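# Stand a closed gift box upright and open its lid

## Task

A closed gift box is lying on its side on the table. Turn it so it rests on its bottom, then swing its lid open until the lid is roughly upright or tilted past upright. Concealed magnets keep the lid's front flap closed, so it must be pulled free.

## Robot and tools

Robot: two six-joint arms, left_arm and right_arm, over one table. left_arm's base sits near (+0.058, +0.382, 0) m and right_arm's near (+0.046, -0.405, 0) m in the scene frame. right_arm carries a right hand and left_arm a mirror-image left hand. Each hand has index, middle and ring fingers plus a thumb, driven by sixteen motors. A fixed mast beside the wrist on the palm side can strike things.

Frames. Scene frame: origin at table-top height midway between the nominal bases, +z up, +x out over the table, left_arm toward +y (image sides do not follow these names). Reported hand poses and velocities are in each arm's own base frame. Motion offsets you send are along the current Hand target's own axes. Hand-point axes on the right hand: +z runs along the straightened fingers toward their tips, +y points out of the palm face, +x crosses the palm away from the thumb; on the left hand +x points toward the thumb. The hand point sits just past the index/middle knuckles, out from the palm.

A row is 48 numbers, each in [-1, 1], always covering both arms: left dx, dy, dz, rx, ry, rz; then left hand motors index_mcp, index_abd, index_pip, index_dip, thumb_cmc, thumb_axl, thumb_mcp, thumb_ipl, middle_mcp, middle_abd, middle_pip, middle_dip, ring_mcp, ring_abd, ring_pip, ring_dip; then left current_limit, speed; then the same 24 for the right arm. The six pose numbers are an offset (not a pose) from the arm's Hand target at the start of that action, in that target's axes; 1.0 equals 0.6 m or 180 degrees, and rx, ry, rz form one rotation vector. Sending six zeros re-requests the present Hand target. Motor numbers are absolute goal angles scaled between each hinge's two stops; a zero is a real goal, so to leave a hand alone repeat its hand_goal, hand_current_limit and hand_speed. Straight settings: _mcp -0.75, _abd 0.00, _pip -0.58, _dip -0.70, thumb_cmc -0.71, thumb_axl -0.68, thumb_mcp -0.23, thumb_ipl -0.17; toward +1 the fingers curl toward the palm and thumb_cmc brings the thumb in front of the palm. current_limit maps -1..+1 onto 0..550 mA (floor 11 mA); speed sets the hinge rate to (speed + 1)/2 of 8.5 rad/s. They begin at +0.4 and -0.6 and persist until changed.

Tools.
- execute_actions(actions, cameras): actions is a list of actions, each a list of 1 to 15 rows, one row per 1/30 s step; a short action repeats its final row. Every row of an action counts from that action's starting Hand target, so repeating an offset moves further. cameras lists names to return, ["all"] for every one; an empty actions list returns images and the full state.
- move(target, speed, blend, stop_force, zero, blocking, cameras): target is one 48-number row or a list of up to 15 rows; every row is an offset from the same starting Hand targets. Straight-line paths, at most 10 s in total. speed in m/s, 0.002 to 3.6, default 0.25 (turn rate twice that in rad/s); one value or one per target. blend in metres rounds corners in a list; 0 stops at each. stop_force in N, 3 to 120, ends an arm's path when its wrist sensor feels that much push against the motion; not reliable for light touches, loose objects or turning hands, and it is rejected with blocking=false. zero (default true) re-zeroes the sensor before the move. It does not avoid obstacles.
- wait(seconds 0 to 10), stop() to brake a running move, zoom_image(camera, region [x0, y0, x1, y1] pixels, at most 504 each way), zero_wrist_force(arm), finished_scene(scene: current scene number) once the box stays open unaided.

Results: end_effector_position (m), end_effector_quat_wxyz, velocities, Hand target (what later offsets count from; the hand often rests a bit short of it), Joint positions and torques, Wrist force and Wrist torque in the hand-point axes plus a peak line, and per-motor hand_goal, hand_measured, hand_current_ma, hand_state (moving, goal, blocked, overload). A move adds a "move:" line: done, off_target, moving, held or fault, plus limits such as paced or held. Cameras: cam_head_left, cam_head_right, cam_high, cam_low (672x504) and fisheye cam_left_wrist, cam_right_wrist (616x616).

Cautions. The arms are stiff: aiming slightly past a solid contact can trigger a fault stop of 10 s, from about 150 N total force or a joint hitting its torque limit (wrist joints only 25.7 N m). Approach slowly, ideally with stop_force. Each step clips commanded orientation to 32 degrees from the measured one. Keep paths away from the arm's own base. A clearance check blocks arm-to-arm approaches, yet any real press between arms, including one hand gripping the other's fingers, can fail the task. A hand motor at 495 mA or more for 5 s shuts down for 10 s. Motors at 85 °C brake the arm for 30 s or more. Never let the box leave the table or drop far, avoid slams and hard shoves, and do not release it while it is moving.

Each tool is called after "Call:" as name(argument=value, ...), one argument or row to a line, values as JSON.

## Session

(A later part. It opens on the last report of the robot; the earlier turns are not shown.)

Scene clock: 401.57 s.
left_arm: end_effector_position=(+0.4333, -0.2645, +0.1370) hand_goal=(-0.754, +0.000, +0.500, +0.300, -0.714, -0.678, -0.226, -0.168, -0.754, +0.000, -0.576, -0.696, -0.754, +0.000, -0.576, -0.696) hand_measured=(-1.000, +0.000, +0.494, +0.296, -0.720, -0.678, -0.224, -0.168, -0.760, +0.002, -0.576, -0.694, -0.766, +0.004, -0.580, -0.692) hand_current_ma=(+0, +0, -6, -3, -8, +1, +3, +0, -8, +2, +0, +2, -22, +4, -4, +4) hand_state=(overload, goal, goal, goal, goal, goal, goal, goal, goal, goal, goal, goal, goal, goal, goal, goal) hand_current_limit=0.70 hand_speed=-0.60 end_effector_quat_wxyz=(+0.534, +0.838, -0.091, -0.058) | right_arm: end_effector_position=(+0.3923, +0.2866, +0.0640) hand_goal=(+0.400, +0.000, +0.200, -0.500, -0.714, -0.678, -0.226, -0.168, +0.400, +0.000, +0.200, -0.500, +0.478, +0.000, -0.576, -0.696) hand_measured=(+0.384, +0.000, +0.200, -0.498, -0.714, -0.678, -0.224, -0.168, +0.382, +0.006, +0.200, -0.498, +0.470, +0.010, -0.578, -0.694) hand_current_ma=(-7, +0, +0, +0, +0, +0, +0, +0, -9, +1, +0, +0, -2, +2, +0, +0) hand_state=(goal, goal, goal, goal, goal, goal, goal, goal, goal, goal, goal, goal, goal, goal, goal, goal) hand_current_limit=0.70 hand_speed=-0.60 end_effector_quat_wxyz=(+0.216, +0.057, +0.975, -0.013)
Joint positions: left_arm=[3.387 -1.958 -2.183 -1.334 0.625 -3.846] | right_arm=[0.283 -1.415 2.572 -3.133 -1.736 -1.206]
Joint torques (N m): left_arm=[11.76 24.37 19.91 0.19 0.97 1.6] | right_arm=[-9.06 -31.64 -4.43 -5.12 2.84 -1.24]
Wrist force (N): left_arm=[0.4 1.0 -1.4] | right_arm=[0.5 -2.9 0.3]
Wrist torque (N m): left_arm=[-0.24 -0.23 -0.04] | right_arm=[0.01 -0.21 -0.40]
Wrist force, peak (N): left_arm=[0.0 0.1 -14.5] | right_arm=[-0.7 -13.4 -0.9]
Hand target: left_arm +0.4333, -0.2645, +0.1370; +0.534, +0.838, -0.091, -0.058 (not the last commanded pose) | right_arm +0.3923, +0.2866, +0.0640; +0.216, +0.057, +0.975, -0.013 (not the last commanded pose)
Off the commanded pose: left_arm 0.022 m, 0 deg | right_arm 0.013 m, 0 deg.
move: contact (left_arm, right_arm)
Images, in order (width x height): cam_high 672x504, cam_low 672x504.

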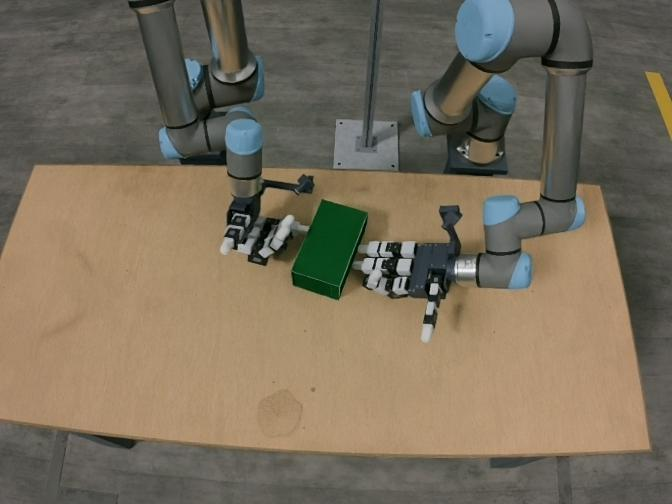

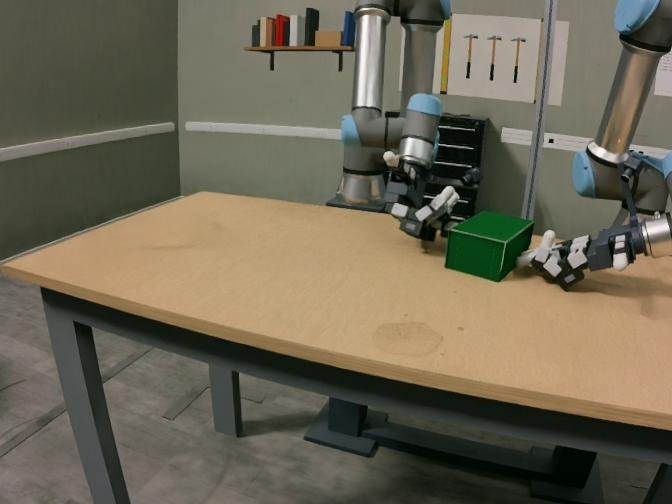

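Call:
move(
  target=[0,0.0212,0.0453,0,0,0,-0.754,0,0.5,0.3,-0.714,-0.678,-0.226,-0.168,-0.754,0,-0.576,-0.696,-0.754,0,-0.576,-0.696,0.7,-0.6,0,0,0,0,0,0,0.4,0,0.2,-0.5,-0.714,-0.678,-0.226,-0.168,0.4,0,0.2,-0.5,0.479,0,-0.576,-0.696,0.7,-0.6],
  speed=0.01,
  stop_force=7,
)

Call:
move(
  target=[0,0,0,0,0,0,-0.754,0,0.5,0.3,-0.714,-0.678,-0.226,-0.168,-0.3,0,-0.576,-0.696,-0.754,0,-0.576,-0.696,0.78,-0.9,0,0,0,0,0,0,0.4,0,0.2,-0.5,-0.714,-0.678,-0.226,-0.168,0.4,0,0.2,-0.5,0.479,0,-0.576,-0.696,0.7,-0.6],
  cameras=["cam_high","cam_low"],
)

Call:
zoom_image(
  camera="cam_low",
  region=[420, 180, 600, 310],
)

Call:
zoom_image(
  camera="cam_high",
  region=[240, 160, 440, 330],
)

Scene clock: 408.30 s.
left_arm: end_effector_position=(+0.4332, -0.2653, +0.1369) hand_goal=(-0.754, +0.000, +0.500, +0.300, -0.714, -0.678, -0.226, -0.168, -0.754, +0.000, -0.576, -0.696, -0.754, +0.000, -0.576, -0.696) hand_measured=(-1.000, +0.000, +0.494, +0.296, -0.720, -0.678, -0.224, -0.168, -0.760, +0.002, -0.576, -0.694, -0.768, +0.006, -0.580, -0.692) hand_current_ma=(+0, +0, -6, -3, -8, +1, +3, +0, -8, +2, +0, +2, -23, +5, -4, +4) hand_state=(overload, goal, goal, goal, goal, goal, goal, goal, goal, goal, goal, goal, goal, goal, goal, goal) hand_current_limit=0.70 hand_speed=-0.60 end_effector_quat_wxyz=(+0.534, +0.839, -0.091, -0.058) | right_arm: end_effector_position=(+0.3923, +0.2866, +0.0640) hand_goal=(+0.400, +0.000, +0.200, -0.500, -0.714, -0.678, -0.226, -0.168, +0.400, +0.000, +0.200, -0.500, +0.478, +0.000, -0.576, -0.696) hand_measured=(+0.384, +0.000, +0.200, -0.498, -0.714, -0.678, -0.224, -0.168, +0.382, +0.006, +0.200, -0.498, +0.474, +0.004, -0.576, -0.696) hand_current_ma=(-7, +0, +0, +0, +0, +0, +0, +0, -9, +1, +0, +0, -1, +0, +0, +0) hand_state=(goal, goal, goal, goal, goal, goal, goal, goal, goal, goal, goal, goal, goal, goal, goal, goal) hand_current_limit=0.70 hand_speed=-0.60 end_effector_quat_wxyz=(+0.216, +0.057, +0.975, -0.013)
Joint positions: left_arm=[3.385 -1.958 -2.184 -1.331 0.624 -3.848] | right_arm=[0.282 -1.415 2.572 -3.133 -1.736 -1.206]
Joint torques (N m): left_arm=[10.55 25.88 19.08 0.03 0.84 1.5] | right_arm=[0.29 -30.67 -9.55 -4.87 2.47 -0.13]
Wrist force (N): left_arm=[0.1 0.7 -4.9] | right_arm=[0.2 -6.3 -0.3]
Wrist torque (N m): left_arm=[0.06 -0.46 0.06] | right_arm=[-0.11 -0.18 -0.55]
Wrist force, peak (N): left_arm=[0.1 0.5 -10.0] | right_arm=[-0.1 -9.0 -0.2]
Hand target: left_arm +0.4332, -0.2653, +0.1369; +0.534, +0.839, -0.091, -0.058 (not the last commanded pose) | right_arm +0.3923, +0.2866, +0.0640; +0.216, +0.057, +0.975, -0.013
Off the commanded pose: left_arm 0.029 m, 0 deg | right_arm 0.000 m, 0 deg.
move: contact (left_arm)

Scene clock: 409.03 s.
left_arm: end_effector_position=(+0.4332, -0.2653, +0.1369) hand_goal=(-0.754, +0.000, +0.500, +0.300, -0.714, -0.678, -0.226, -0.168, -0.300, +0.000, -0.576, -0.696, -0.754, +0.000, -0.576, -0.696) hand_measured=(-1.000, +0.000, +0.494, +0.296, -0.720, -0.678, -0.224, -0.168, -0.706, +0.000, -0.610, -0.718, -0.768, +0.002, -0.580, -0.692) hand_current_ma=(+0, +0, -6, -3, -8, +1, +3, +0, -489, +0, -74, -41, -23, +2, -4, +4) hand_state=(overload, goal, goal, goal, goal, goal, goal, goal, blocked, goal, blocked, blocked, goal, goal, goal, goal) hand_current_limit=0.78 hand_speed=-0.90 end_effector_quat_wxyz=(+0.534, +0.839, -0.091, -0.058) | right_arm: end_effector_position=(+0.3923, +0.2866, +0.0640) hand_goal=(+0.400, +0.000, +0.200, -0.500, -0.714, -0.678, -0.226, -0.168, +0.400, +0.000, +0.200, -0.500, +0.478, +0.000, -0.576, -0.696) hand_measured=(+0.384, +0.000, +0.200, -0.498, -0.714, -0.678, -0.224, -0.168, +0.382, +0.006, +0.200, -0.498, +0.476, +0.012, -0.574, -0.696) hand_current_ma=(-7, +0, +0, +0, +0, +0, +0, +0, -9, +1, +0, +0, +0, +3, +0, +0) hand_state=(goal, goal, goal, goal, goal, goal, goal, goal, goal, goal, goal, goal, goal, goal, goal, goal) hand_current_limit=0.70 hand_speed=-0.60 end_effector_quat_wxyz=(+0.216, +0.057, +0.975, -0.013)
Joint positions: left_arm=[3.385 -1.958 -2.184 -1.331 0.624 -3.848] | right_arm=[0.282 -1.415 2.572 -3.133 -1.736 -1.206]
Joint torques (N m): left_arm=[9.93 24.61 19.33 -0.1 -0.15 1.36] | right_arm=[5.96 -30.04 -10.68 -4.84 2.38 0.73]
Wrist force (N): left_arm=[0.3 -2.0 -4.1] | right_arm=[0.8 -5.8 0.2]
Wrist torque (N m): left_arm=[0.26 -0.32 0.14] | right_arm=[-0.12 -0.18 -0.60]
Wrist force, peak (N): left_arm=[0.2 -1.2 -5.1] | right_arm=[-0.5 -6.6 0.0]
Hand target: left_arm +0.4332, -0.2653, +0.1369; +0.534, +0.839, -0.091, -0.058 | right_arm +0.3923, +0.2866, +0.0640; +0.216, +0.057, +0.975, -0.013
Off the commanded pose: left_arm 0.000 m, 0 deg | right_arm 0.000 m, 0 deg.
move: done
Images, in order (width x height): cam_high 672x504, cam_low 672x504.

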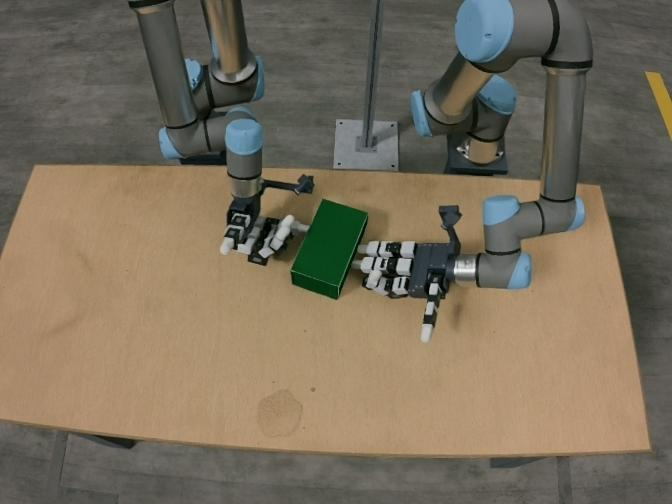

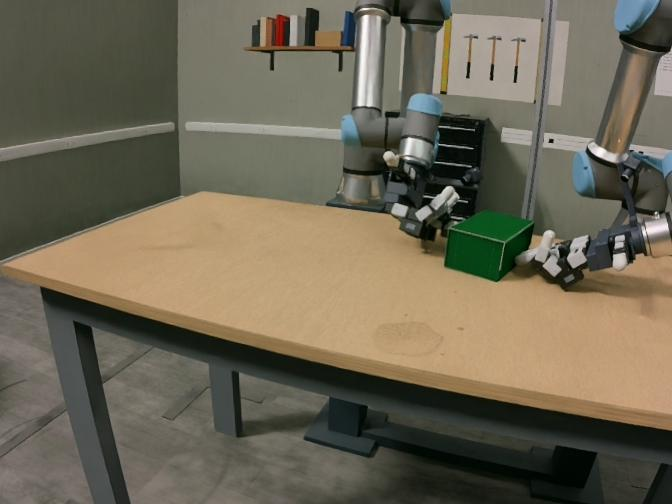

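Scaled by 2.800 from the camera's 672x504 image, which has a finer 960x720 frame.

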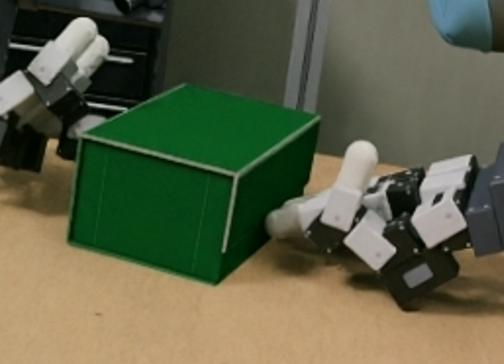

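Scaled by 2.520 from the camera's 672x504 image, which has a finer 960x720 frame.

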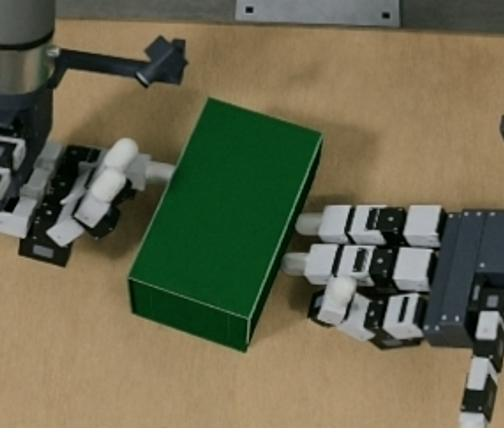

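Call:
move(
  target=[-0.028,0.025,0,0,0,0.0667,-0.754,0,0.5,0.3,-0.714,-0.678,-0.226,-0.168,-0.3,0,-0.3,-0.5,-0.754,0,-0.576,-0.696,0.78,-0.9,0,0,0,0,0,0,0.4,0,0.2,-0.5,-0.714,-0.678,-0.226,-0.168,0.4,0,0.2,-0.5,0.479,0,-0.576,-0.696,0.7,-0.6],
  speed=0.05,
  cameras=["cam_high","cam_low"],
)

Call:
zoom_image(
  camera="cam_low",
  region=[420, 180, 600, 310],
)

Call:
zoom_image(
  camera="cam_high",
  region=[240, 160, 440, 330],
)

Scene clock: 419.73 s.
left_arm: end_effector_position=(+0.4155, -0.2679, +0.1505) hand_goal=(-0.754, +0.000, +0.500, +0.300, -0.714, -0.678, -0.226, -0.168, -0.300, +0.000, -0.300, -0.500, -0.754, +0.000, -0.576, -0.696) hand_measured=(-1.000, +0.000, +0.494, +0.296, -0.720, -0.678, -0.224, -0.168, -0.706, -0.054, -0.534, -0.586, -0.756, -0.014, -0.572, -0.690) hand_current_ma=(+0, +0, -6, -3, -8, +1, +3, +0, -489, -118, -489, -263, -2, -20, +3, +8) hand_state=(overload, goal, goal, goal, goal, goal, goal, goal, blocked, blocked, blocked, blocked, goal, goal, goal, goal) hand_current_limit=0.78 hand_speed=-0.90 end_effector_quat_wxyz=(+0.537, +0.824, -0.178, -0.002) | right_arm: end_effector_position=(+0.3923, +0.2866, +0.0641) hand_goal=(+0.400, +0.000, +0.200, -0.500, -0.714, -0.678, -0.226, -0.168, +0.400, +0.000, +0.200, -0.500, +0.478, +0.000, -0.576, -0.696) hand_measured=(+0.384, +0.000, +0.200, -0.498, -0.714, -0.678, -0.224, -0.168, +0.382, +0.006, +0.200, -0.498, +0.530, +0.088, -0.536, -0.676) hand_current_ma=(-7, +0, +0, +0, +0, +0, +0, +0, -9, +1, +0, +0, +60, +111, +32, +10) hand_state=(goal, goal, goal, goal, goal, goal, goal, goal, goal, goal, goal, goal, blocked, blocked, blocked, blocked) hand_current_limit=0.70 hand_speed=-0.60 end_effector_quat_wxyz=(+0.216, +0.057, +0.975, -0.013)
Joint positions: left_arm=[3.374 -1.934 -2.18 -1.348 0.616 -3.654] | right_arm=[0.283 -1.415 2.572 -3.133 -1.736 -1.206]
Joint torques (N m): left_arm=[-19.72 37.86 17.88 -1.32 -3.05 1.66] | right_arm=[6.58 -26.86 -20.32 -4.62 0.51 1.92]
Wrist force (N): left_arm=[3.7 -5.7 -6.1] | right_arm=[4.2 -9.3 -1.9]
Wrist torque (N m): left_arm=[0.69 0.15 0.23] | right_arm=[-0.45 -0.18 -1.10]
Wrist force, peak (N): left_arm=[4.0 -6.0 -6.4] | right_arm=[4.4 -9.5 -2.0]
Hand target: left_arm +0.4154, -0.2679, +0.1505; +0.537, +0.824, -0.178, -0.002 | right_arm +0.3923, +0.2866, +0.0640; +0.216, +0.057, +0.975, -0.013
Off the commanded pose: left_arm 0.000 m, 0 deg | right_arm 0.000 m, 0 deg.
move: done
Images, in order (width x height): cam_high 672x504, cam_low 672x504.

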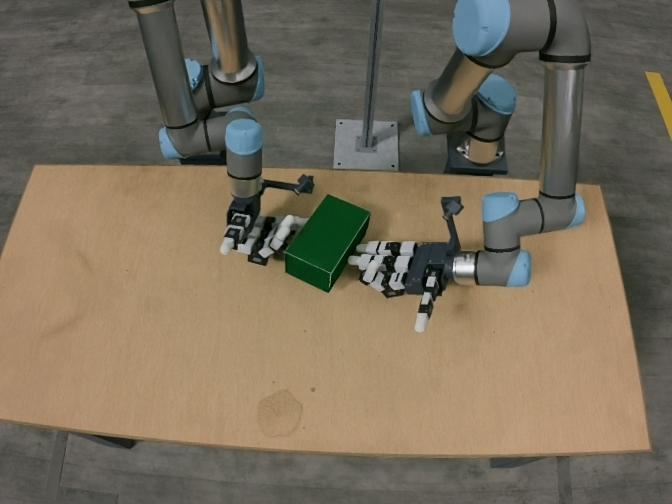

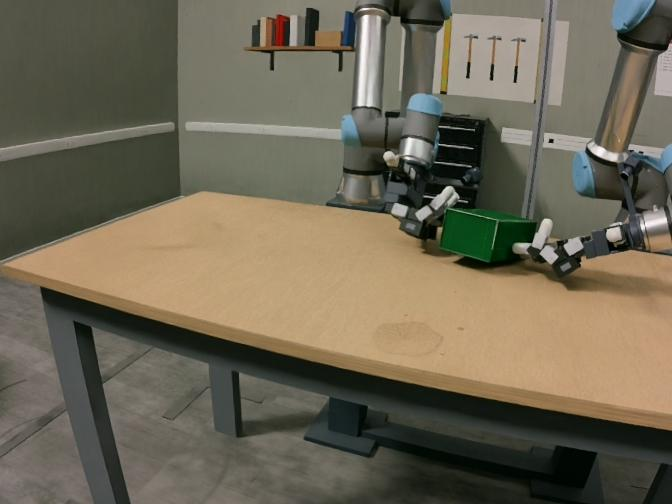

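Scaled by 2.800 from the camera's 672x504 image, which has a finer 960x720 frame.

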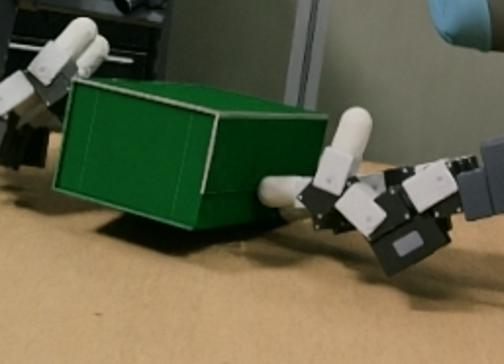

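Scaled by 2.520 from the camera's 672x504 image, which has a finer 960x720 frame.

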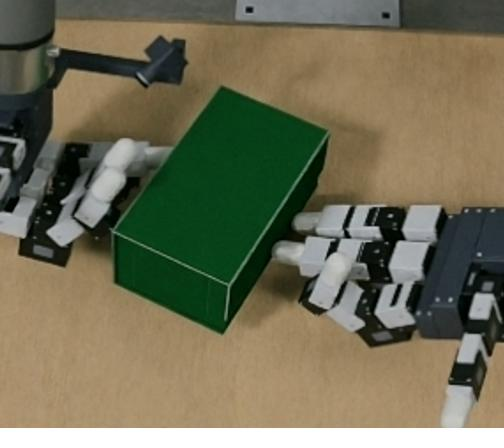

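Call:
move(
  target=[
    [0.022,-0.03,0,0,0,-0.0667,-0.754,0,0.5,0.3,-0.714,-0.678,-0.226,-0.168,-0.3,0,-0.3,-0.5,-0.754,0,-0.576,-0.696,0.78,-0.9,0,0,0,0,0,0,0.4,0,0.2,-0.5,-0.714,-0.678,-0.226,-0.168,0.4,0,0.2,-0.5,0.479,0,-0.576,-0.696,0.7,-0.6],
    [0.022,-0.03,0,0,0,-0.0667,-0.754,0,0.5,0.3,-0.714,-0.678,-0.226,-0.168,-0.8,0,-0.576,-0.696,-0.754,0,-0.576,-0.696,0.7,-0.85,0,0,0,0,0,0,0.4,0,0.2,-0.5,-0.714,-0.678,-0.226,-0.168,0.4,0,0.2,-0.5,0.479,0,-0.576,-0.696,0.7,-0.6],
  ],
  speed=0.05,
)

Call:
move(
  target=[
    [0,-0.0353,-0.0755,0,0,0,-0.754,0,0.5,0.3,-0.714,-0.678,-0.226,-0.168,-0.8,0,-0.576,-0.696,-0.754,0,-0.576,-0.696,0.7,-0.6,0,0,0,0,0,0,0.4,0,0.2,-0.5,-0.714,-0.678,-0.226,-0.168,0.4,0,0.2,-0.5,0.479,0,-0.576,-0.696,0.7,-0.6],
    [0,-0.03,-0.09,0,-0.0194,0.009,-1,0,-0.21,-0.696,-0.714,-0.678,-0.226,-0.168,-1,0,-0.21,-0.696,-1,0,-0.21,-0.696,0.7,-0.6,0,0,0,0,0,0,0.4,0,0.2,-0.5,-0.714,-0.678,-0.226,-0.168,0.4,0,0.2,-0.5,0.479,0,-0.576,-0.696,0.7,-0.6],
  ],
  speed=0.1,
  cameras=["cam_high","cam_low","cam_left_wrist"],
)

Call:
zoom_image(
  camera="cam_low",
  region=[430, 190, 580, 310],
)

Call:
zoom_image(
  camera="cam_high",
  region=[240, 160, 440, 330],
)

Scene clock: 461.87 s.
left_arm: end_effector_position=(+0.4330, -0.2653, +0.1371) hand_goal=(-0.754, +0.000, +0.500, +0.300, -0.714, -0.678, -0.226, -0.168, -0.800, +0.000, -0.576, -0.696, -0.754, +0.000, -0.576, -0.696) hand_measured=(-1.000, +0.000, +0.494, +0.296, -0.720, -0.678, -0.224, -0.168, -0.804, -0.004, -0.576, -0.694, -0.774, -0.006, -0.582, -0.700) hand_current_ma=(+0, +0, -6, -3, -8, +1, +3, +0, -6, -2, +0, +3, -41, -5, -8, -3) hand_state=(overload, goal, goal, goal, goal, goal, goal, goal, goal, goal, goal, goal, blocked, goal, goal, goal) hand_current_limit=0.70 hand_speed=-0.85 end_effector_quat_wxyz=(+0.534, +0.839, -0.091, -0.058) | right_arm: end_effector_position=(+0.3923, +0.2866, +0.0641) hand_goal=(+0.400, +0.000, +0.200, -0.500, -0.714, -0.678, -0.226, -0.168, +0.400, +0.000, +0.200, -0.500, +0.478, +0.000, -0.576, -0.696) hand_measured=(+0.384, +0.000, +0.200, -0.498, -0.714, -0.678, -0.224, -0.168, +0.382, +0.006, +0.200, -0.498, +0.476, +0.038, -0.572, -0.692) hand_current_ma=(-7, +0, +0, +0, +0, +0, +0, +0, -9, +1, +0, +0, +0, +24, +0, +1) hand_state=(goal, goal, goal, goal, goal, goal, goal, goal, goal, goal, goal, goal, goal, blocked, goal, goal) hand_current_limit=0.70 hand_speed=-0.60 end_effector_quat_wxyz=(+0.216, +0.057, +0.975, -0.013)
Joint positions: left_arm=[3.385 -1.958 -2.184 -1.331 0.624 -3.848] | right_arm=[0.283 -1.415 2.572 -3.133 -1.736 -1.206]
Joint torques (N m): left_arm=[8.75 25.49 6.14 1.82 0.78 -1.12] | right_arm=[-1.28 -22 -18.05 -4.12 -1.62 2.05]
Wrist force (N): left_arm=[0.9 0.9 -3.2] | right_arm=[0.8 -3.8 0.0]
Wrist torque (N m): left_arm=[-0.07 -0.29 0.21] | right_arm=[-0.03 -0.21 -0.49]
Wrist force, peak (N): left_arm=[4.0 -6.0 -6.3] | right_arm=[4.3 -9.7 -2.3]
Hand target: left_arm +0.4330, -0.2653, +0.1371; +0.534, +0.839, -0.091, -0.058 | right_arm +0.3923, +0.2866, +0.0640; +0.216, +0.057, +0.975, -0.013
Off the commanded pose: left_arm 0.000 m, 0 deg | right_arm 0.000 m, 0 deg.
move: done

Scene clock: 464.67 s.
left_arm: end_effector_position=(+0.4452, -0.2101, +0.1436) hand_goal=(-1.000, +0.000, -0.210, -0.696, -0.714, -0.678, -0.226, -0.168, -1.000, +0.000, -0.210, -0.696, -1.000, +0.000, -0.210, -0.696) hand_measured=(-1.000, +0.000, -0.210, -0.694, -0.720, -0.678, -0.224, -0.168, -1.000, -0.002, -0.216, -0.694, -1.000, -0.004, -0.216, -0.700) hand_current_ma=(+0, +0, +0, +2, -8, +1, +3, +0, +0, -2, -8, +2, +0, -3, -9, -3) hand_state=(overload, goal, goal, goal, goal, goal, goal, goal, goal, goal, goal, goal, goal, goal, goal, goal) hand_current_limit=0.70 hand_speed=-0.60 end_effector_quat_wxyz=(+0.532, +0.835, -0.119, -0.076) | right_arm: end_effector_position=(+0.3923, +0.2866, +0.0641) hand_goal=(+0.400, +0.000, +0.200, -0.500, -0.714, -0.678, -0.226, -0.168, +0.400, +0.000, +0.200, -0.500, +0.478, +0.000, -0.576, -0.696) hand_measured=(+0.384, +0.000, +0.200, -0.498, -0.714, -0.678, -0.224, -0.168, +0.382, +0.006, +0.200, -0.498, +0.472, +0.026, -0.576, -0.694) hand_current_ma=(-7, +0, +0, +0, +0, +0, +0, +0, -9, +1, +0, +0, -1, +12, +0, +0) hand_state=(goal, goal, goal, goal, goal, goal, goal, goal, goal, goal, goal, goal, goal, blocked, goal, goal) hand_current_limit=0.70 hand_speed=-0.60 end_effector_quat_wxyz=(+0.216, +0.057, +0.975, -0.013)
Joint positions: left_arm=[3.477 -1.986 -2.067 -1.554 0.741 -3.677] | right_arm=[0.283 -1.415 2.572 -3.133 -1.736 -1.206]
Joint torques (N m): left_arm=[-15 26.98 22.14 -0.35 1.25 1.53] | right_arm=[-6.21 -21.67 -8.03 -3.91 -2.2 1.15]
Wrist force (N): left_arm=[0.9 1.5 0.4] | right_arm=[0.4 -0.4 0.3]
Wrist torque (N m): left_arm=[-0.33 -0.21 0.00] | right_arm=[0.10 -0.18 -0.27]
Wrist force, peak (N): left_arm=[0.7 0.6 -3.2] | right_arm=[1.0 -4.1 0.0]
Hand target: left_arm +0.4452, -0.2101, +0.1436; +0.532, +0.835, -0.119, -0.076 | right_arm +0.3923, +0.2866, +0.0640; +0.216, +0.057, +0.975, -0.013
Off the commanded pose: left_arm 0.000 m, 0 deg | right_arm 0.000 m, 0 deg.
move: done
camera_calibration:
cam_left_wrist: T_world_to_cam=[[-0.681295, 0.406063, -0.609056, 0.454237], [0.621075, 0.761029, -0.187355, -0.145351], [0.387431, -0.505914, -0.77068, -0.0408632], [0, 0, 0, 1]] pos_world=[0.415575, -0.0945061, 0.217931]
Images, in order (width x height): cam_high 672x504, cam_low 672x504, cam_left_wrist 616x616.

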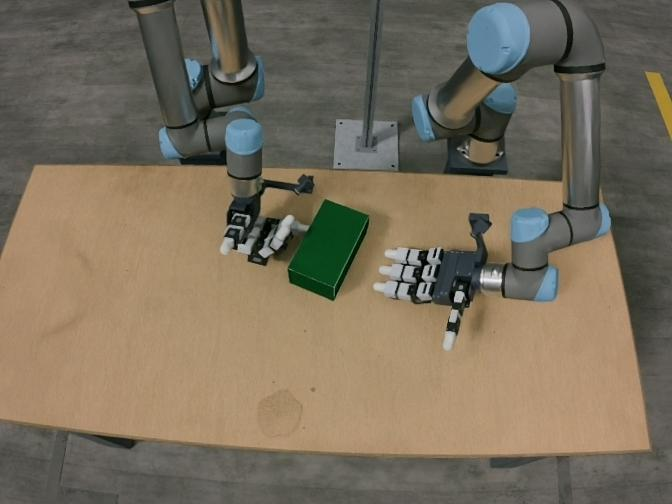

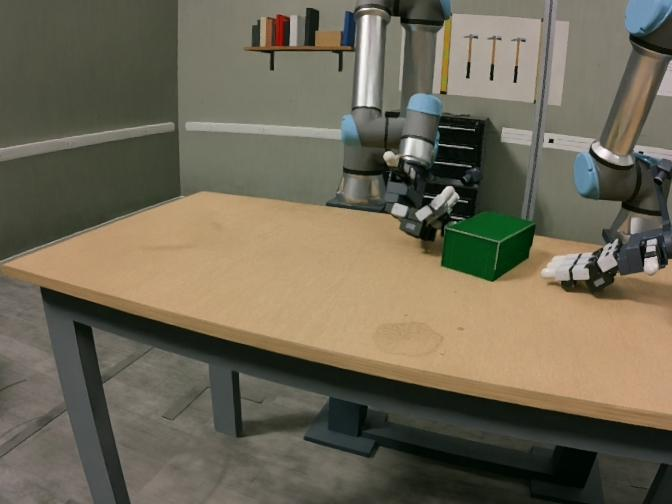

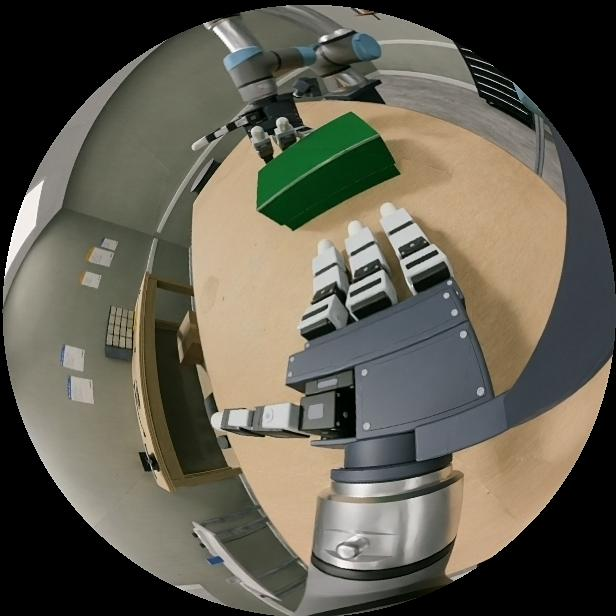

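Scaled by 3.360 from the camera's 672x504 image, which has a finer 960x720 frame.

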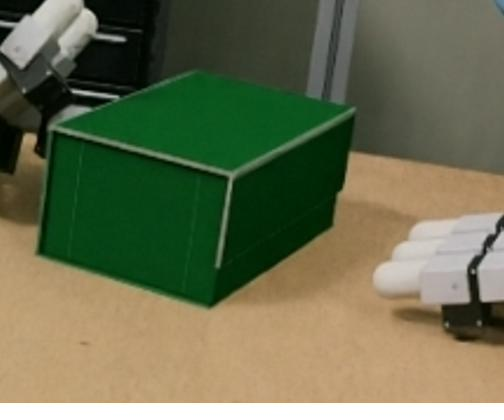

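Scaled by 2.520 from the camera's 672x504 image, which has a finer 960x720 frame.

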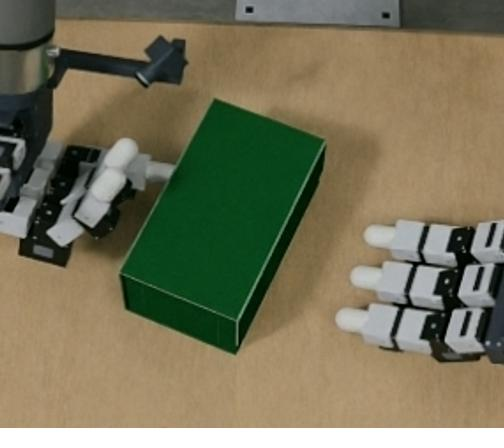

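Call:
move(
  target=[-0.021,0.0388,0.113,0,-0.0252,0.0117,-1,0,-0.21,-0.696,-0.714,-0.678,-0.226,-0.168,-1,0,-0.21,-0.696,-1,0,-0.21,-0.696,0.7,-0.6,0,0,0,0,0,0,0.4,0,0.2,-0.5,-0.714,-0.678,-0.226,-0.168,0.4,0,0.2,-0.5,0.479,0,-0.576,-0.696,0.7,-0.6],
  speed=0.1,
)

Call:
move(
  target=[0,0.0282,0.0604,0,0,0,-1,0,-0.21,-0.696,-0.714,-0.678,-0.226,-0.168,-1,0,-0.21,-0.696,-1,0,-0.21,-0.696,0.7,-0.6,0,0,0,0,0,0,0.4,0,0.2,-0.5,-0.714,-0.678,-0.226,-0.168,0.4,0,0.2,-0.5,0.479,0,-0.576,-0.696,0.7,-0.6],
  speed=0.015,
  stop_force=6,
  cameras=["cam_high","cam_low"],
)

Call:
zoom_image(
  camera="cam_low",
  region=[430, 190, 580, 310],
)

Call:
zoom_image(
  camera="cam_high",
  region=[240, 160, 440, 330],
)

Scene clock: 476.17 s.
left_arm: end_effector_position=(+0.4132, -0.2749, +0.1360) hand_goal=(-1.000, +0.000, -0.210, -0.696, -0.714, -0.678, -0.226, -0.168, -1.000, +0.000, -0.210, -0.696, -1.000, +0.000, -0.210, -0.696) hand_measured=(-1.000, +0.004, -0.208, -0.694, -0.720, -0.678, -0.224, -0.168, -1.000, +0.002, -0.214, -0.694, -1.000, +0.000, -0.214, -0.696) hand_current_ma=(+0, +3, +2, +2, -8, +1, +3, +0, +0, +1, -3, +2, +0, +0, -5, -1) hand_state=(overload, goal, goal, goal, goal, goal, goal, goal, goal, goal, goal, goal, goal, goal, goal, goal) hand_current_limit=0.70 hand_speed=-0.60 end_effector_quat_wxyz=(+0.528, +0.829, -0.155, -0.099) | right_arm: end_effector_position=(+0.3923, +0.2866, +0.0640) hand_goal=(+0.400, +0.000, +0.200, -0.500, -0.714, -0.678, -0.226, -0.168, +0.400, +0.000, +0.200, -0.500, +0.478, +0.000, -0.576, -0.696) hand_measured=(+0.384, +0.000, +0.200, -0.498, -0.714, -0.678, -0.224, -0.168, +0.382, +0.006, +0.200, -0.498, +0.498, +0.008, -0.560, -0.688) hand_current_ma=(-7, +0, +0, +0, +0, +0, +0, +0, -9, +1, +0, +0, +11, +1, +7, +2) hand_state=(goal, goal, goal, goal, goal, goal, goal, goal, goal, goal, goal, goal, blocked, goal, goal, goal) hand_current_limit=0.70 hand_speed=-0.60 end_effector_quat_wxyz=(+0.216, +0.057, +0.975, -0.013)
Joint positions: left_arm=[3.34 -1.986 -2.11 -1.475 0.703 -3.726] | right_arm=[0.283 -1.415 2.572 -3.133 -1.736 -1.206]
Joint torques (N m): left_arm=[-17.65 24.29 2.79 1.64 -3.29 -1.04] | right_arm=[-6.91 -18.37 -6.49 -3.73 0.76 -0.35]
Wrist force (N): left_arm=[-0.5 0.1 -8.9] | right_arm=[0.3 -7.8 -0.7]
Wrist torque (N m): left_arm=[0.50 -0.49 0.14] | right_arm=[-0.25 -0.14 -0.68]
Wrist force, peak (N): left_arm=[-0.1 0.5 -9.1] | right_arm=[0.1 -8.3 -0.8]
Hand target: left_arm +0.4131, -0.2750, +0.1360; +0.528, +0.829, -0.155, -0.100 | right_arm +0.3923, +0.2866, +0.0640; +0.216, +0.057, +0.975, -0.013
Off the commanded pose: left_arm 0.000 m, 0 deg | right_arm 0.000 m, 0 deg.
move: done

Scene clock: 479.07 s.
left_arm: end_effector_position=(+0.4040, -0.2984, +0.1360) hand_goal=(-1.000, +0.000, -0.210, -0.696, -0.714, -0.678, -0.226, -0.168, -1.000, +0.000, -0.210, -0.696, -1.000, +0.000, -0.210, -0.696) hand_measured=(-1.000, +0.012, -0.214, -0.706, -0.720, -0.678, -0.224, -0.168, -1.000, +0.022, -0.216, -0.712, -1.000, +0.024, -0.220, -0.716) hand_current_ma=(+0, +15, -6, -15, -8, +1, +3, +0, +0, +33, -9, -29, +0, +38, -13, -37) hand_state=(overload, goal, goal, goal, goal, goal, goal, goal, goal, blocked, goal, goal, goal, blocked, goal, blocked) hand_current_limit=0.70 hand_speed=-0.60 end_effector_quat_wxyz=(+0.528, +0.829, -0.155, -0.100) | right_arm: end_effector_position=(+0.3923, +0.2866, +0.0640) hand_goal=(+0.400, +0.000, +0.200, -0.500, -0.714, -0.678, -0.226, -0.168, +0.400, +0.000, +0.200, -0.500, +0.478, +0.000, -0.576, -0.696) hand_measured=(+0.384, +0.000, +0.200, -0.498, -0.714, -0.678, -0.224, -0.168, +0.382, +0.006, +0.200, -0.498, +0.618, -0.076, -0.474, -0.644) hand_current_ma=(-7, +0, +0, +0, +0, +0, +0, +0, -9, +1, +0, +0, +368, -85, +185, +54) hand_state=(goal, goal, goal, goal, goal, goal, goal, goal, goal, goal, goal, goal, blocked, blocked, blocked, blocked) hand_current_limit=0.70 hand_speed=-0.60 end_effector_quat_wxyz=(+0.216, +0.057, +0.975, -0.013)
Joint positions: left_arm=[3.293 -1.976 -2.138 -1.418 0.668 -3.775] | right_arm=[0.283 -1.415 2.572 -3.133 -1.736 -1.206]
Joint torques (N m): left_arm=[10.99 23.78 20.37 0.45 0.18 1.31] | right_arm=[3.64 -16.71 -8.14 -3.54 3.62 -1.13]
Wrist force (N): left_arm=[-3.8 4.9 -7.7] | right_arm=[-3.5 -11.9 -4.0]
Wrist torque (N m): left_arm=[0.37 -0.98 -0.33] | right_arm=[-0.87 0.22 -0.65]
Wrist force, peak (N): left_arm=[-3.6 4.8 -18.0] | right_arm=[-3.8 -13.3 -4.3]
Hand target: left_arm +0.4040, -0.2984, +0.1360; +0.528, +0.829, -0.155, -0.100 (not the last commanded pose) | right_arm +0.3923, +0.2866, +0.0640; +0.216, +0.057, +0.975, -0.013
Off the commanded pose: left_arm 0.015 m, 0 deg | right_arm 0.000 m, 0 deg.
move: contact (left_arm)
Images, in order (width x height): cam_high 672x504, cam_low 672x504.

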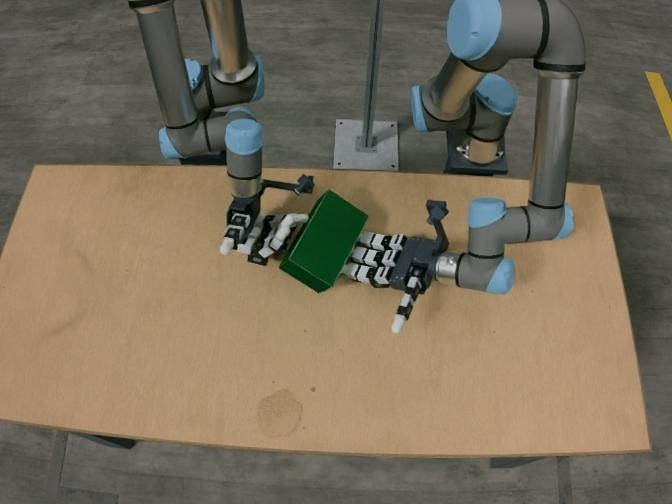

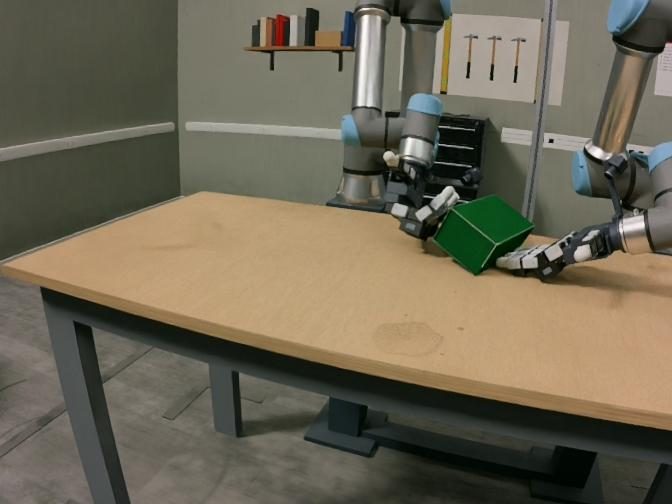

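Scaled by 3.360 from the camera's 672x504 image, which has a finer 960x720 frame.

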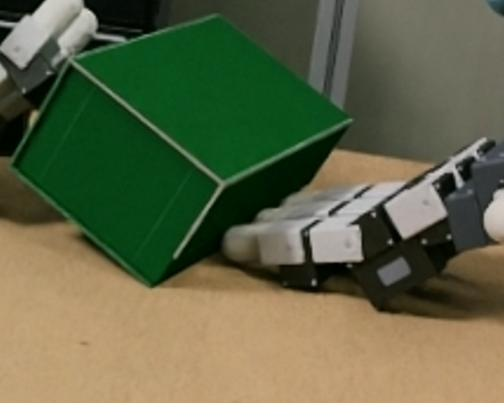

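Scaled by 2.520 from the camera's 672x504 image, which has a finer 960x720 frame.

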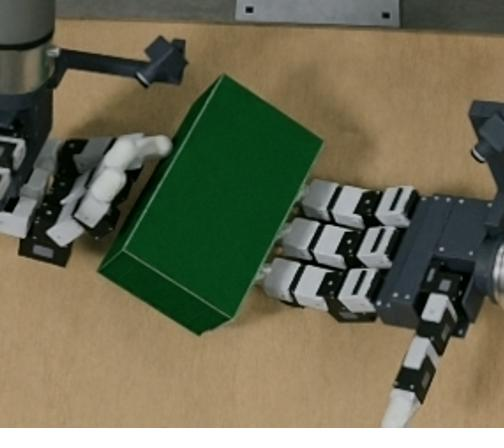

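Call:
move(
  target=[0,-0.0165,-0.0353,0,0,0,-1,0,-0.21,-0.696,-0.714,-0.678,-0.226,-0.168,-1,0,-0.21,-0.696,-1,0,-0.21,-0.696,0.7,-0.6,0,0,0,0,0,0,0.4,0,0.2,-0.5,-0.714,-0.678,-0.226,-0.168,0.4,0,0.2,-0.5,0.479,0,-0.576,-0.696,0.7,-0.6],
  speed=0.02,
  cameras=["cam_high","cam_low"],
)

Call:
zoom_image(
  camera="cam_low",
  region=[430, 190, 580, 310],
)

Scene clock: 485.00 s.
left_arm: end_effector_position=(+0.4125, -0.2767, +0.1360) hand_goal=(-1.000, +0.000, -0.210, -0.696, -0.714, -0.678, -0.226, -0.168, -1.000, +0.000, -0.210, -0.696, -1.000, +0.000, -0.210, -0.696) hand_measured=(-1.000, +0.002, -0.212, -0.700, -0.720, -0.678, -0.224, -0.168, -1.000, +0.000, -0.212, -0.696, -1.000, +0.022, -0.214, -0.700) hand_current_ma=(+0, +2, -2, -4, -8, +1, +3, +0, +0, +0, -1, +0, +0, +34, -3, -5) hand_state=(overload, goal, goal, goal, goal, goal, goal, goal, goal, goal, goal, goal, goal, blocked, goal, goal) hand_current_limit=0.70 hand_speed=-0.60 end_effector_quat_wxyz=(+0.528, +0.829, -0.155, -0.100) | right_arm: end_effector_position=(+0.3923, +0.2866, +0.0640) hand_goal=(+0.400, +0.000, +0.200, -0.500, -0.714, -0.678, -0.226, -0.168, +0.400, +0.000, +0.200, -0.500, +0.478, +0.000, -0.576, -0.696) hand_measured=(+0.384, +0.000, +0.200, -0.498, -0.714, -0.678, -0.224, -0.168, +0.382, +0.006, +0.200, -0.498, +0.514, +0.006, -0.542, -0.676) hand_current_ma=(-7, +0, +0, +0, +0, +0, +0, +0, -9, +1, +0, +0, +30, +1, +24, +10) hand_state=(goal, goal, goal, goal, goal, goal, goal, goal, goal, goal, goal, goal, blocked, goal, blocked, blocked) hand_current_limit=0.70 hand_speed=-0.60 end_effector_quat_wxyz=(+0.216, +0.057, +0.975, -0.013)
Joint positions: left_arm=[3.337 -1.985 -2.112 -1.471 0.7 -3.729] | right_arm=[0.283 -1.415 2.572 -3.133 -1.736 -1.206]
Joint torques (N m): left_arm=[13.22 26.25 21.58 -0.28 1.43 1.29] | right_arm=[6.62 -14.05 -11.32 -3.25 2.25 -1.43]
Wrist force (N): left_arm=[0.5 1.7 -2.5] | right_arm=[0.1 -4.2 -0.9]
Wrist torque (N m): left_arm=[-0.13 -0.28 -0.06] | right_arm=[-0.10 -0.13 -0.50]
Wrist force, peak (N): left_arm=[-3.8 5.2 -7.8] | right_arm=[-3.7 -12.1 -4.3]
Hand target: left_arm +0.4125, -0.2766, +0.1360; +0.528, +0.829, -0.155, -0.100 | right_arm +0.3923, +0.2866, +0.0640; +0.216, +0.057, +0.975, -0.013
Off the commanded pose: left_arm 0.000 m, 0 deg | right_arm 0.000 m, 0 deg.
move: done
Images, in order (width x height): cam_high 672x504, cam_low 672x504.

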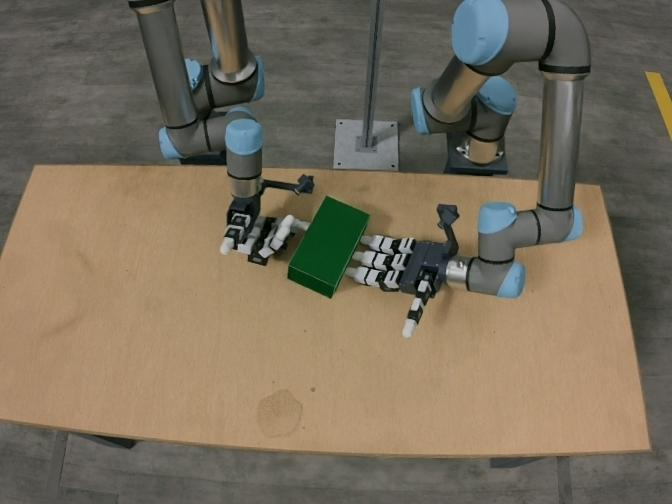

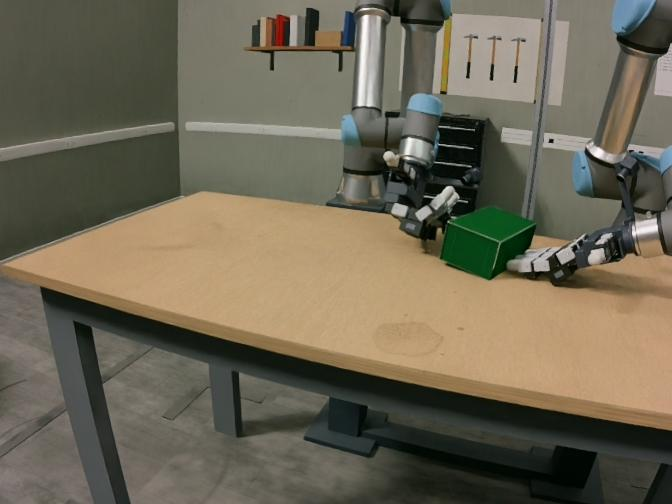

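Scaled by 3.360 from the camera's 672x504 image, which has a finer 960x720 frame.

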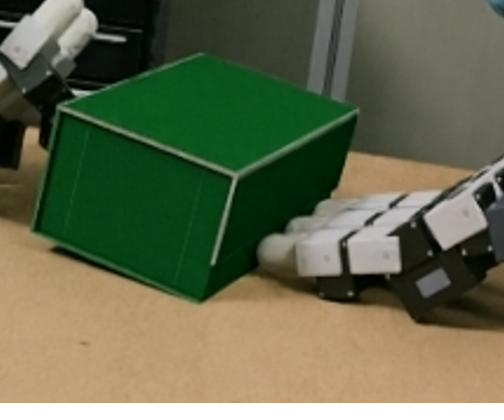

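Call:
move(
  target=[
    [0,0,0,0,0,0,-1,0,-0.21,-0.696,-0.714,-0.678,-0.226,-0.168,-0.4,0,-0.21,-0.696,-1,0,-0.21,-0.696,0.78,-0.9,0,0,0,0,0,0,0.4,0,0.2,-0.5,-0.714,-0.678,-0.226,-0.168,0.4,0,0.2,-0.5,0.479,0,-0.576,-0.696,0.7,-0.6],
    [0,0.0056,0.0121,0,0,0,-1,0,-0.21,-0.696,-0.714,-0.678,-0.226,-0.168,-0.4,0,-0.21,-0.696,-1,0,-0.21,-0.696,0.78,-0.9,0,0,0,0,0,0,0.4,0,0.2,-0.5,-0.714,-0.678,-0.226,-0.168,0.4,0,0.2,-0.5,0.479,0,-0.576,-0.696,0.7,-0.6],
  ],
  speed=0.02,
  cameras=["cam_high","cam_low"],
)

Call:
zoom_image(
  camera="cam_low",
  region=[430, 190, 580, 310],
)

Call:
zoom_image(
  camera="cam_high",
  region=[270, 180, 420, 310],
)

Scene clock: 490.87 s.
left_arm: end_effector_position=(+0.4096, -0.2839, +0.1360) hand_goal=(-1.000, +0.000, -0.210, -0.696, -0.714, -0.678, -0.226, -0.168, -0.400, +0.000, -0.210, -0.696, -1.000, +0.000, -0.210, -0.696) hand_measured=(-1.000, +0.002, -0.212, -0.700, -0.720, -0.678, -0.224, -0.168, -0.976, +0.008, -0.234, -0.708, -1.000, +0.010, -0.214, -0.702) hand_current_ma=(+0, +2, -1, -4, -8, +1, +3, +0, -489, +9, -47, -19, +0, +13, -5, -7) hand_state=(overload, goal, goal, goal, goal, goal, goal, goal, blocked, goal, blocked, goal, goal, goal, goal, goal) hand_current_limit=0.78 hand_speed=-0.90 end_effector_quat_wxyz=(+0.528, +0.829, -0.155, -0.100) | right_arm: end_effector_position=(+0.3923, +0.2866, +0.0640) hand_goal=(+0.400, +0.000, +0.200, -0.500, -0.714, -0.678, -0.226, -0.168, +0.400, +0.000, +0.200, -0.500, +0.478, +0.000, -0.576, -0.696) hand_measured=(+0.384, +0.000, +0.200, -0.498, -0.714, -0.678, -0.224, -0.168, +0.382, +0.006, +0.200, -0.498, +0.558, -0.014, -0.518, -0.666) hand_current_ma=(-7, +0, +0, +0, +0, +0, +0, +0, -9, +1, +0, +0, +129, -4, +67, +20) hand_state=(goal, goal, goal, goal, goal, goal, goal, goal, goal, goal, goal, goal, blocked, goal, blocked, blocked) hand_current_limit=0.70 hand_speed=-0.60 end_effector_quat_wxyz=(+0.216, +0.057, +0.975, -0.013)
Joint positions: left_arm=[3.322 -1.982 -2.121 -1.454 0.69 -3.744] | right_arm=[0.283 -1.415 2.572 -3.133 -1.736 -1.206]
Joint torques (N m): left_arm=[-18.46 38.67 3.03 1.76 -3.94 -1.35] | right_arm=[-8.7 -11.65 -15.8 -2.95 0.9 -0.84]
Wrist force (N): left_arm=[-0.8 -1.2 -10.5] | right_arm=[-0.8 -10.3 -2.6]
Wrist torque (N m): left_arm=[0.89 -0.72 0.13] | right_arm=[-0.60 0.01 -0.76]
Wrist force, peak (N): left_arm=[-0.7 -1.2 -10.6] | right_arm=[-1.3 -10.6 -3.1]
Hand target: left_arm +0.4096, -0.2840, +0.1360; +0.528, +0.829, -0.155, -0.100 | right_arm +0.3923, +0.2866, +0.0640; +0.216, +0.057, +0.975, -0.013
Off the commanded pose: left_arm 0.000 m, 0 deg | right_arm 0.000 m, 0 deg.
move: done
Images, in order (width x height): cam_high 672x504, cam_low 672x504.

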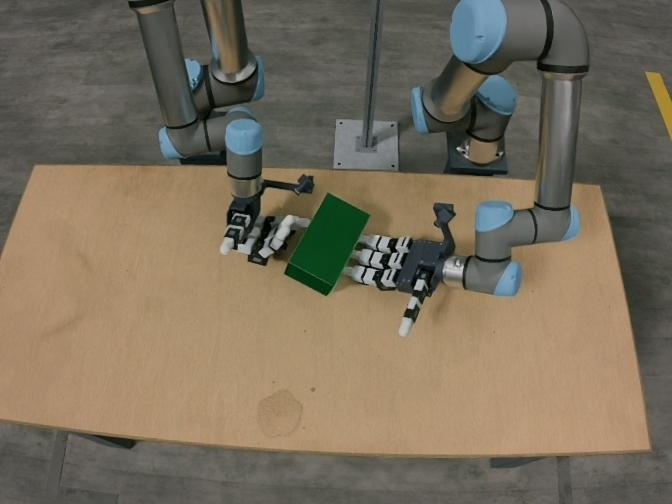

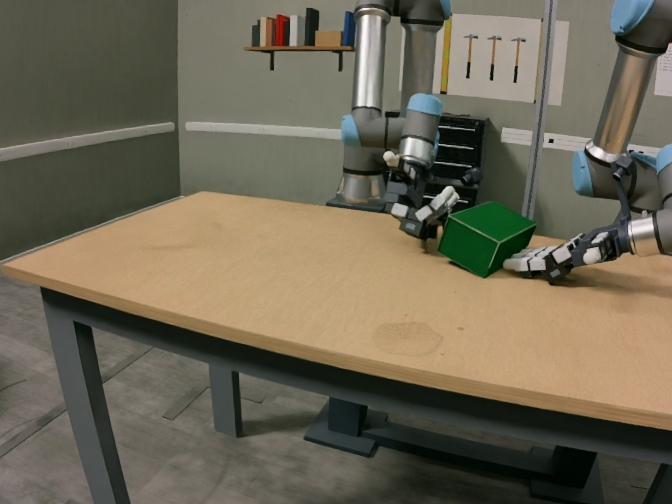

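Scaled by 3.360 from the camera's 672x504 image, which has a finer 960x720 frame.

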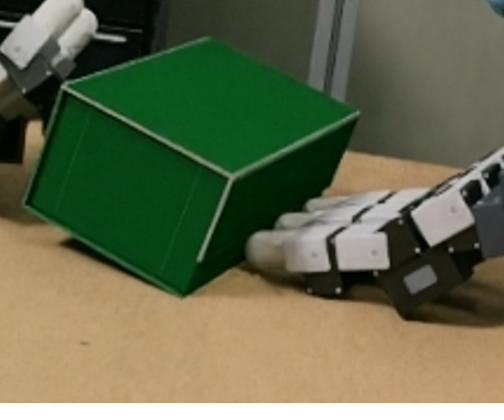

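Scaled by 3.360 from the camera's 672x504 image, which has a finer 960x720 frame.

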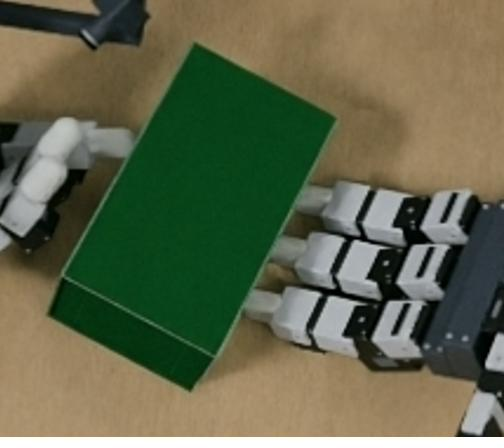

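Call:
move(
  target=[0,0.0344,-0.005,0,0,0,-1,0,-0.21,-0.696,-0.714,-0.678,-0.226,-0.168,-0.4,0,-0.21,-0.696,-0.9,0,-0.21,-0.696,0.78,-0.9,0,0,0,0,0,0,0.4,0,0.2,-0.5,-0.714,-0.678,-0.226,-0.168,0.4,0,0.2,-0.5,0.479,0,-0.576,-0.696,0.78,-0.6],
  speed=0.02,
  cameras=["cam_high","cam_low"],
)

Call:
zoom_image(
  camera="cam_low",
  region=[430, 190, 580, 310],
)

Call:
zoom_image(
  camera="cam_high",
  region=[270, 180, 420, 310],
)

Scene clock: 496.63 s.
left_arm: end_effector_position=(+0.4075, -0.2896, +0.1559) hand_goal=(-1.000, +0.000, -0.210, -0.696, -0.714, -0.678, -0.226, -0.168, -0.400, +0.000, -0.210, -0.696, -0.900, +0.000, -0.210, -0.696) hand_measured=(-1.000, +0.006, -0.228, -0.706, -0.720, -0.678, -0.224, -0.168, -0.976, +0.010, -0.268, -0.734, -0.996, +0.012, -0.270, -0.734) hand_current_ma=(+0, +5, -32, -13, -8, +1, +3, +0, -489, +13, -156, -90, -336, +16, -161, -87) hand_state=(overload, goal, goal, goal, goal, goal, goal, goal, blocked, goal, blocked, blocked, blocked, goal, blocked, blocked) hand_current_limit=0.78 hand_speed=-0.90 end_effector_quat_wxyz=(+0.528, +0.829, -0.155, -0.100) | right_arm: end_effector_position=(+0.3923, +0.2866, +0.0640) hand_goal=(+0.400, +0.000, +0.200, -0.500, -0.714, -0.678, -0.226, -0.168, +0.400, +0.000, +0.200, -0.500, +0.478, +0.000, -0.576, -0.696) hand_measured=(+0.384, +0.000, +0.200, -0.498, -0.714, -0.678, -0.224, -0.168, +0.382, +0.006, +0.200, -0.498, +0.608, -0.022, -0.480, -0.646) hand_current_ma=(-7, +0, +0, +0, +0, +0, +0, +0, -9, +1, +0, +0, +320, -9, +167, +50) hand_state=(goal, goal, goal, goal, goal, goal, goal, goal, goal, goal, goal, goal, blocked, blocked, blocked, blocked) hand_current_limit=0.78 hand_speed=-0.60 end_effector_quat_wxyz=(+0.216, +0.057, +0.975, -0.013)
Joint positions: left_arm=[3.311 -1.935 -2.117 -1.495 0.681 -3.756] | right_arm=[0.283 -1.415 2.572 -3.133 -1.736 -1.206]
Joint torques (N m): left_arm=[-18.36 40.08 21.04 -1.53 -5.71 -1.25] | right_arm=[-6.54 -9.47 -19.6 -2.64 -0.22 0.66]
Wrist force (N): left_arm=[-1.8 -9.7 -6.7] | right_arm=[-1.2 -13.3 -3.9]
Wrist torque (N m): left_arm=[1.38 -0.72 0.39] | right_arm=[-0.92 0.11 -0.92]
Wrist force, peak (N): left_arm=[-1.7 -10.3 -7.0] | right_arm=[-1.1 -13.6 -4.1]
Hand target: left_arm +0.4075, -0.2896, +0.1560; +0.528, +0.829, -0.155, -0.100 | right_arm +0.3923, +0.2866, +0.0640; +0.216, +0.057, +0.975, -0.013
Off the commanded pose: left_arm 0.000 m, 0 deg | right_arm 0.000 m, 0 deg.
move: done
Images, in order (width x height): cam_high 672x504, cam_low 672x504.

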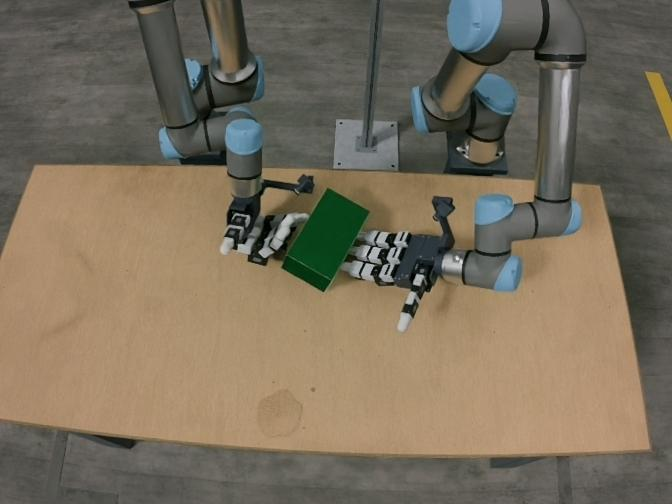

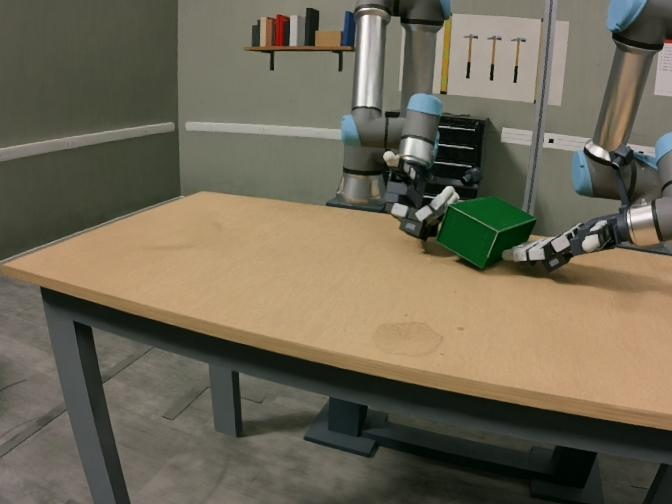

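Scaled by 3.360 from the camera's 672x504 image, which has a finer 960x720 frame.

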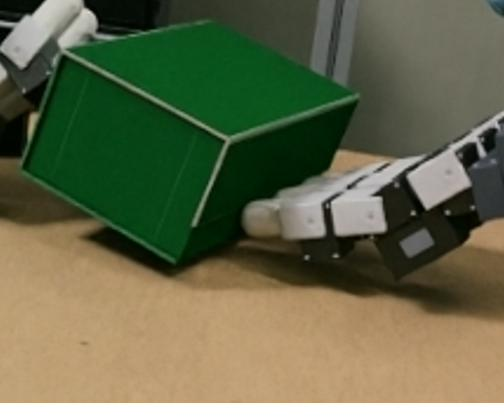

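Scaled by 3.360 from the camera's 672x504 image, which has a finer 960x720 frame.

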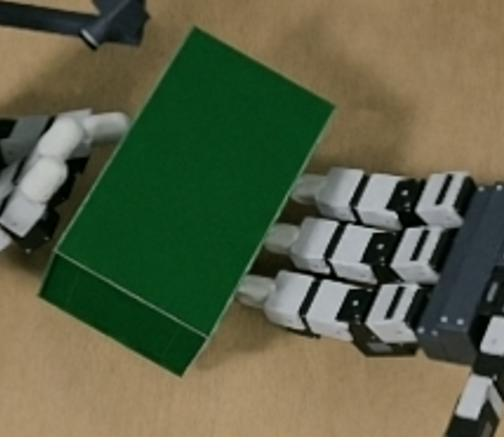

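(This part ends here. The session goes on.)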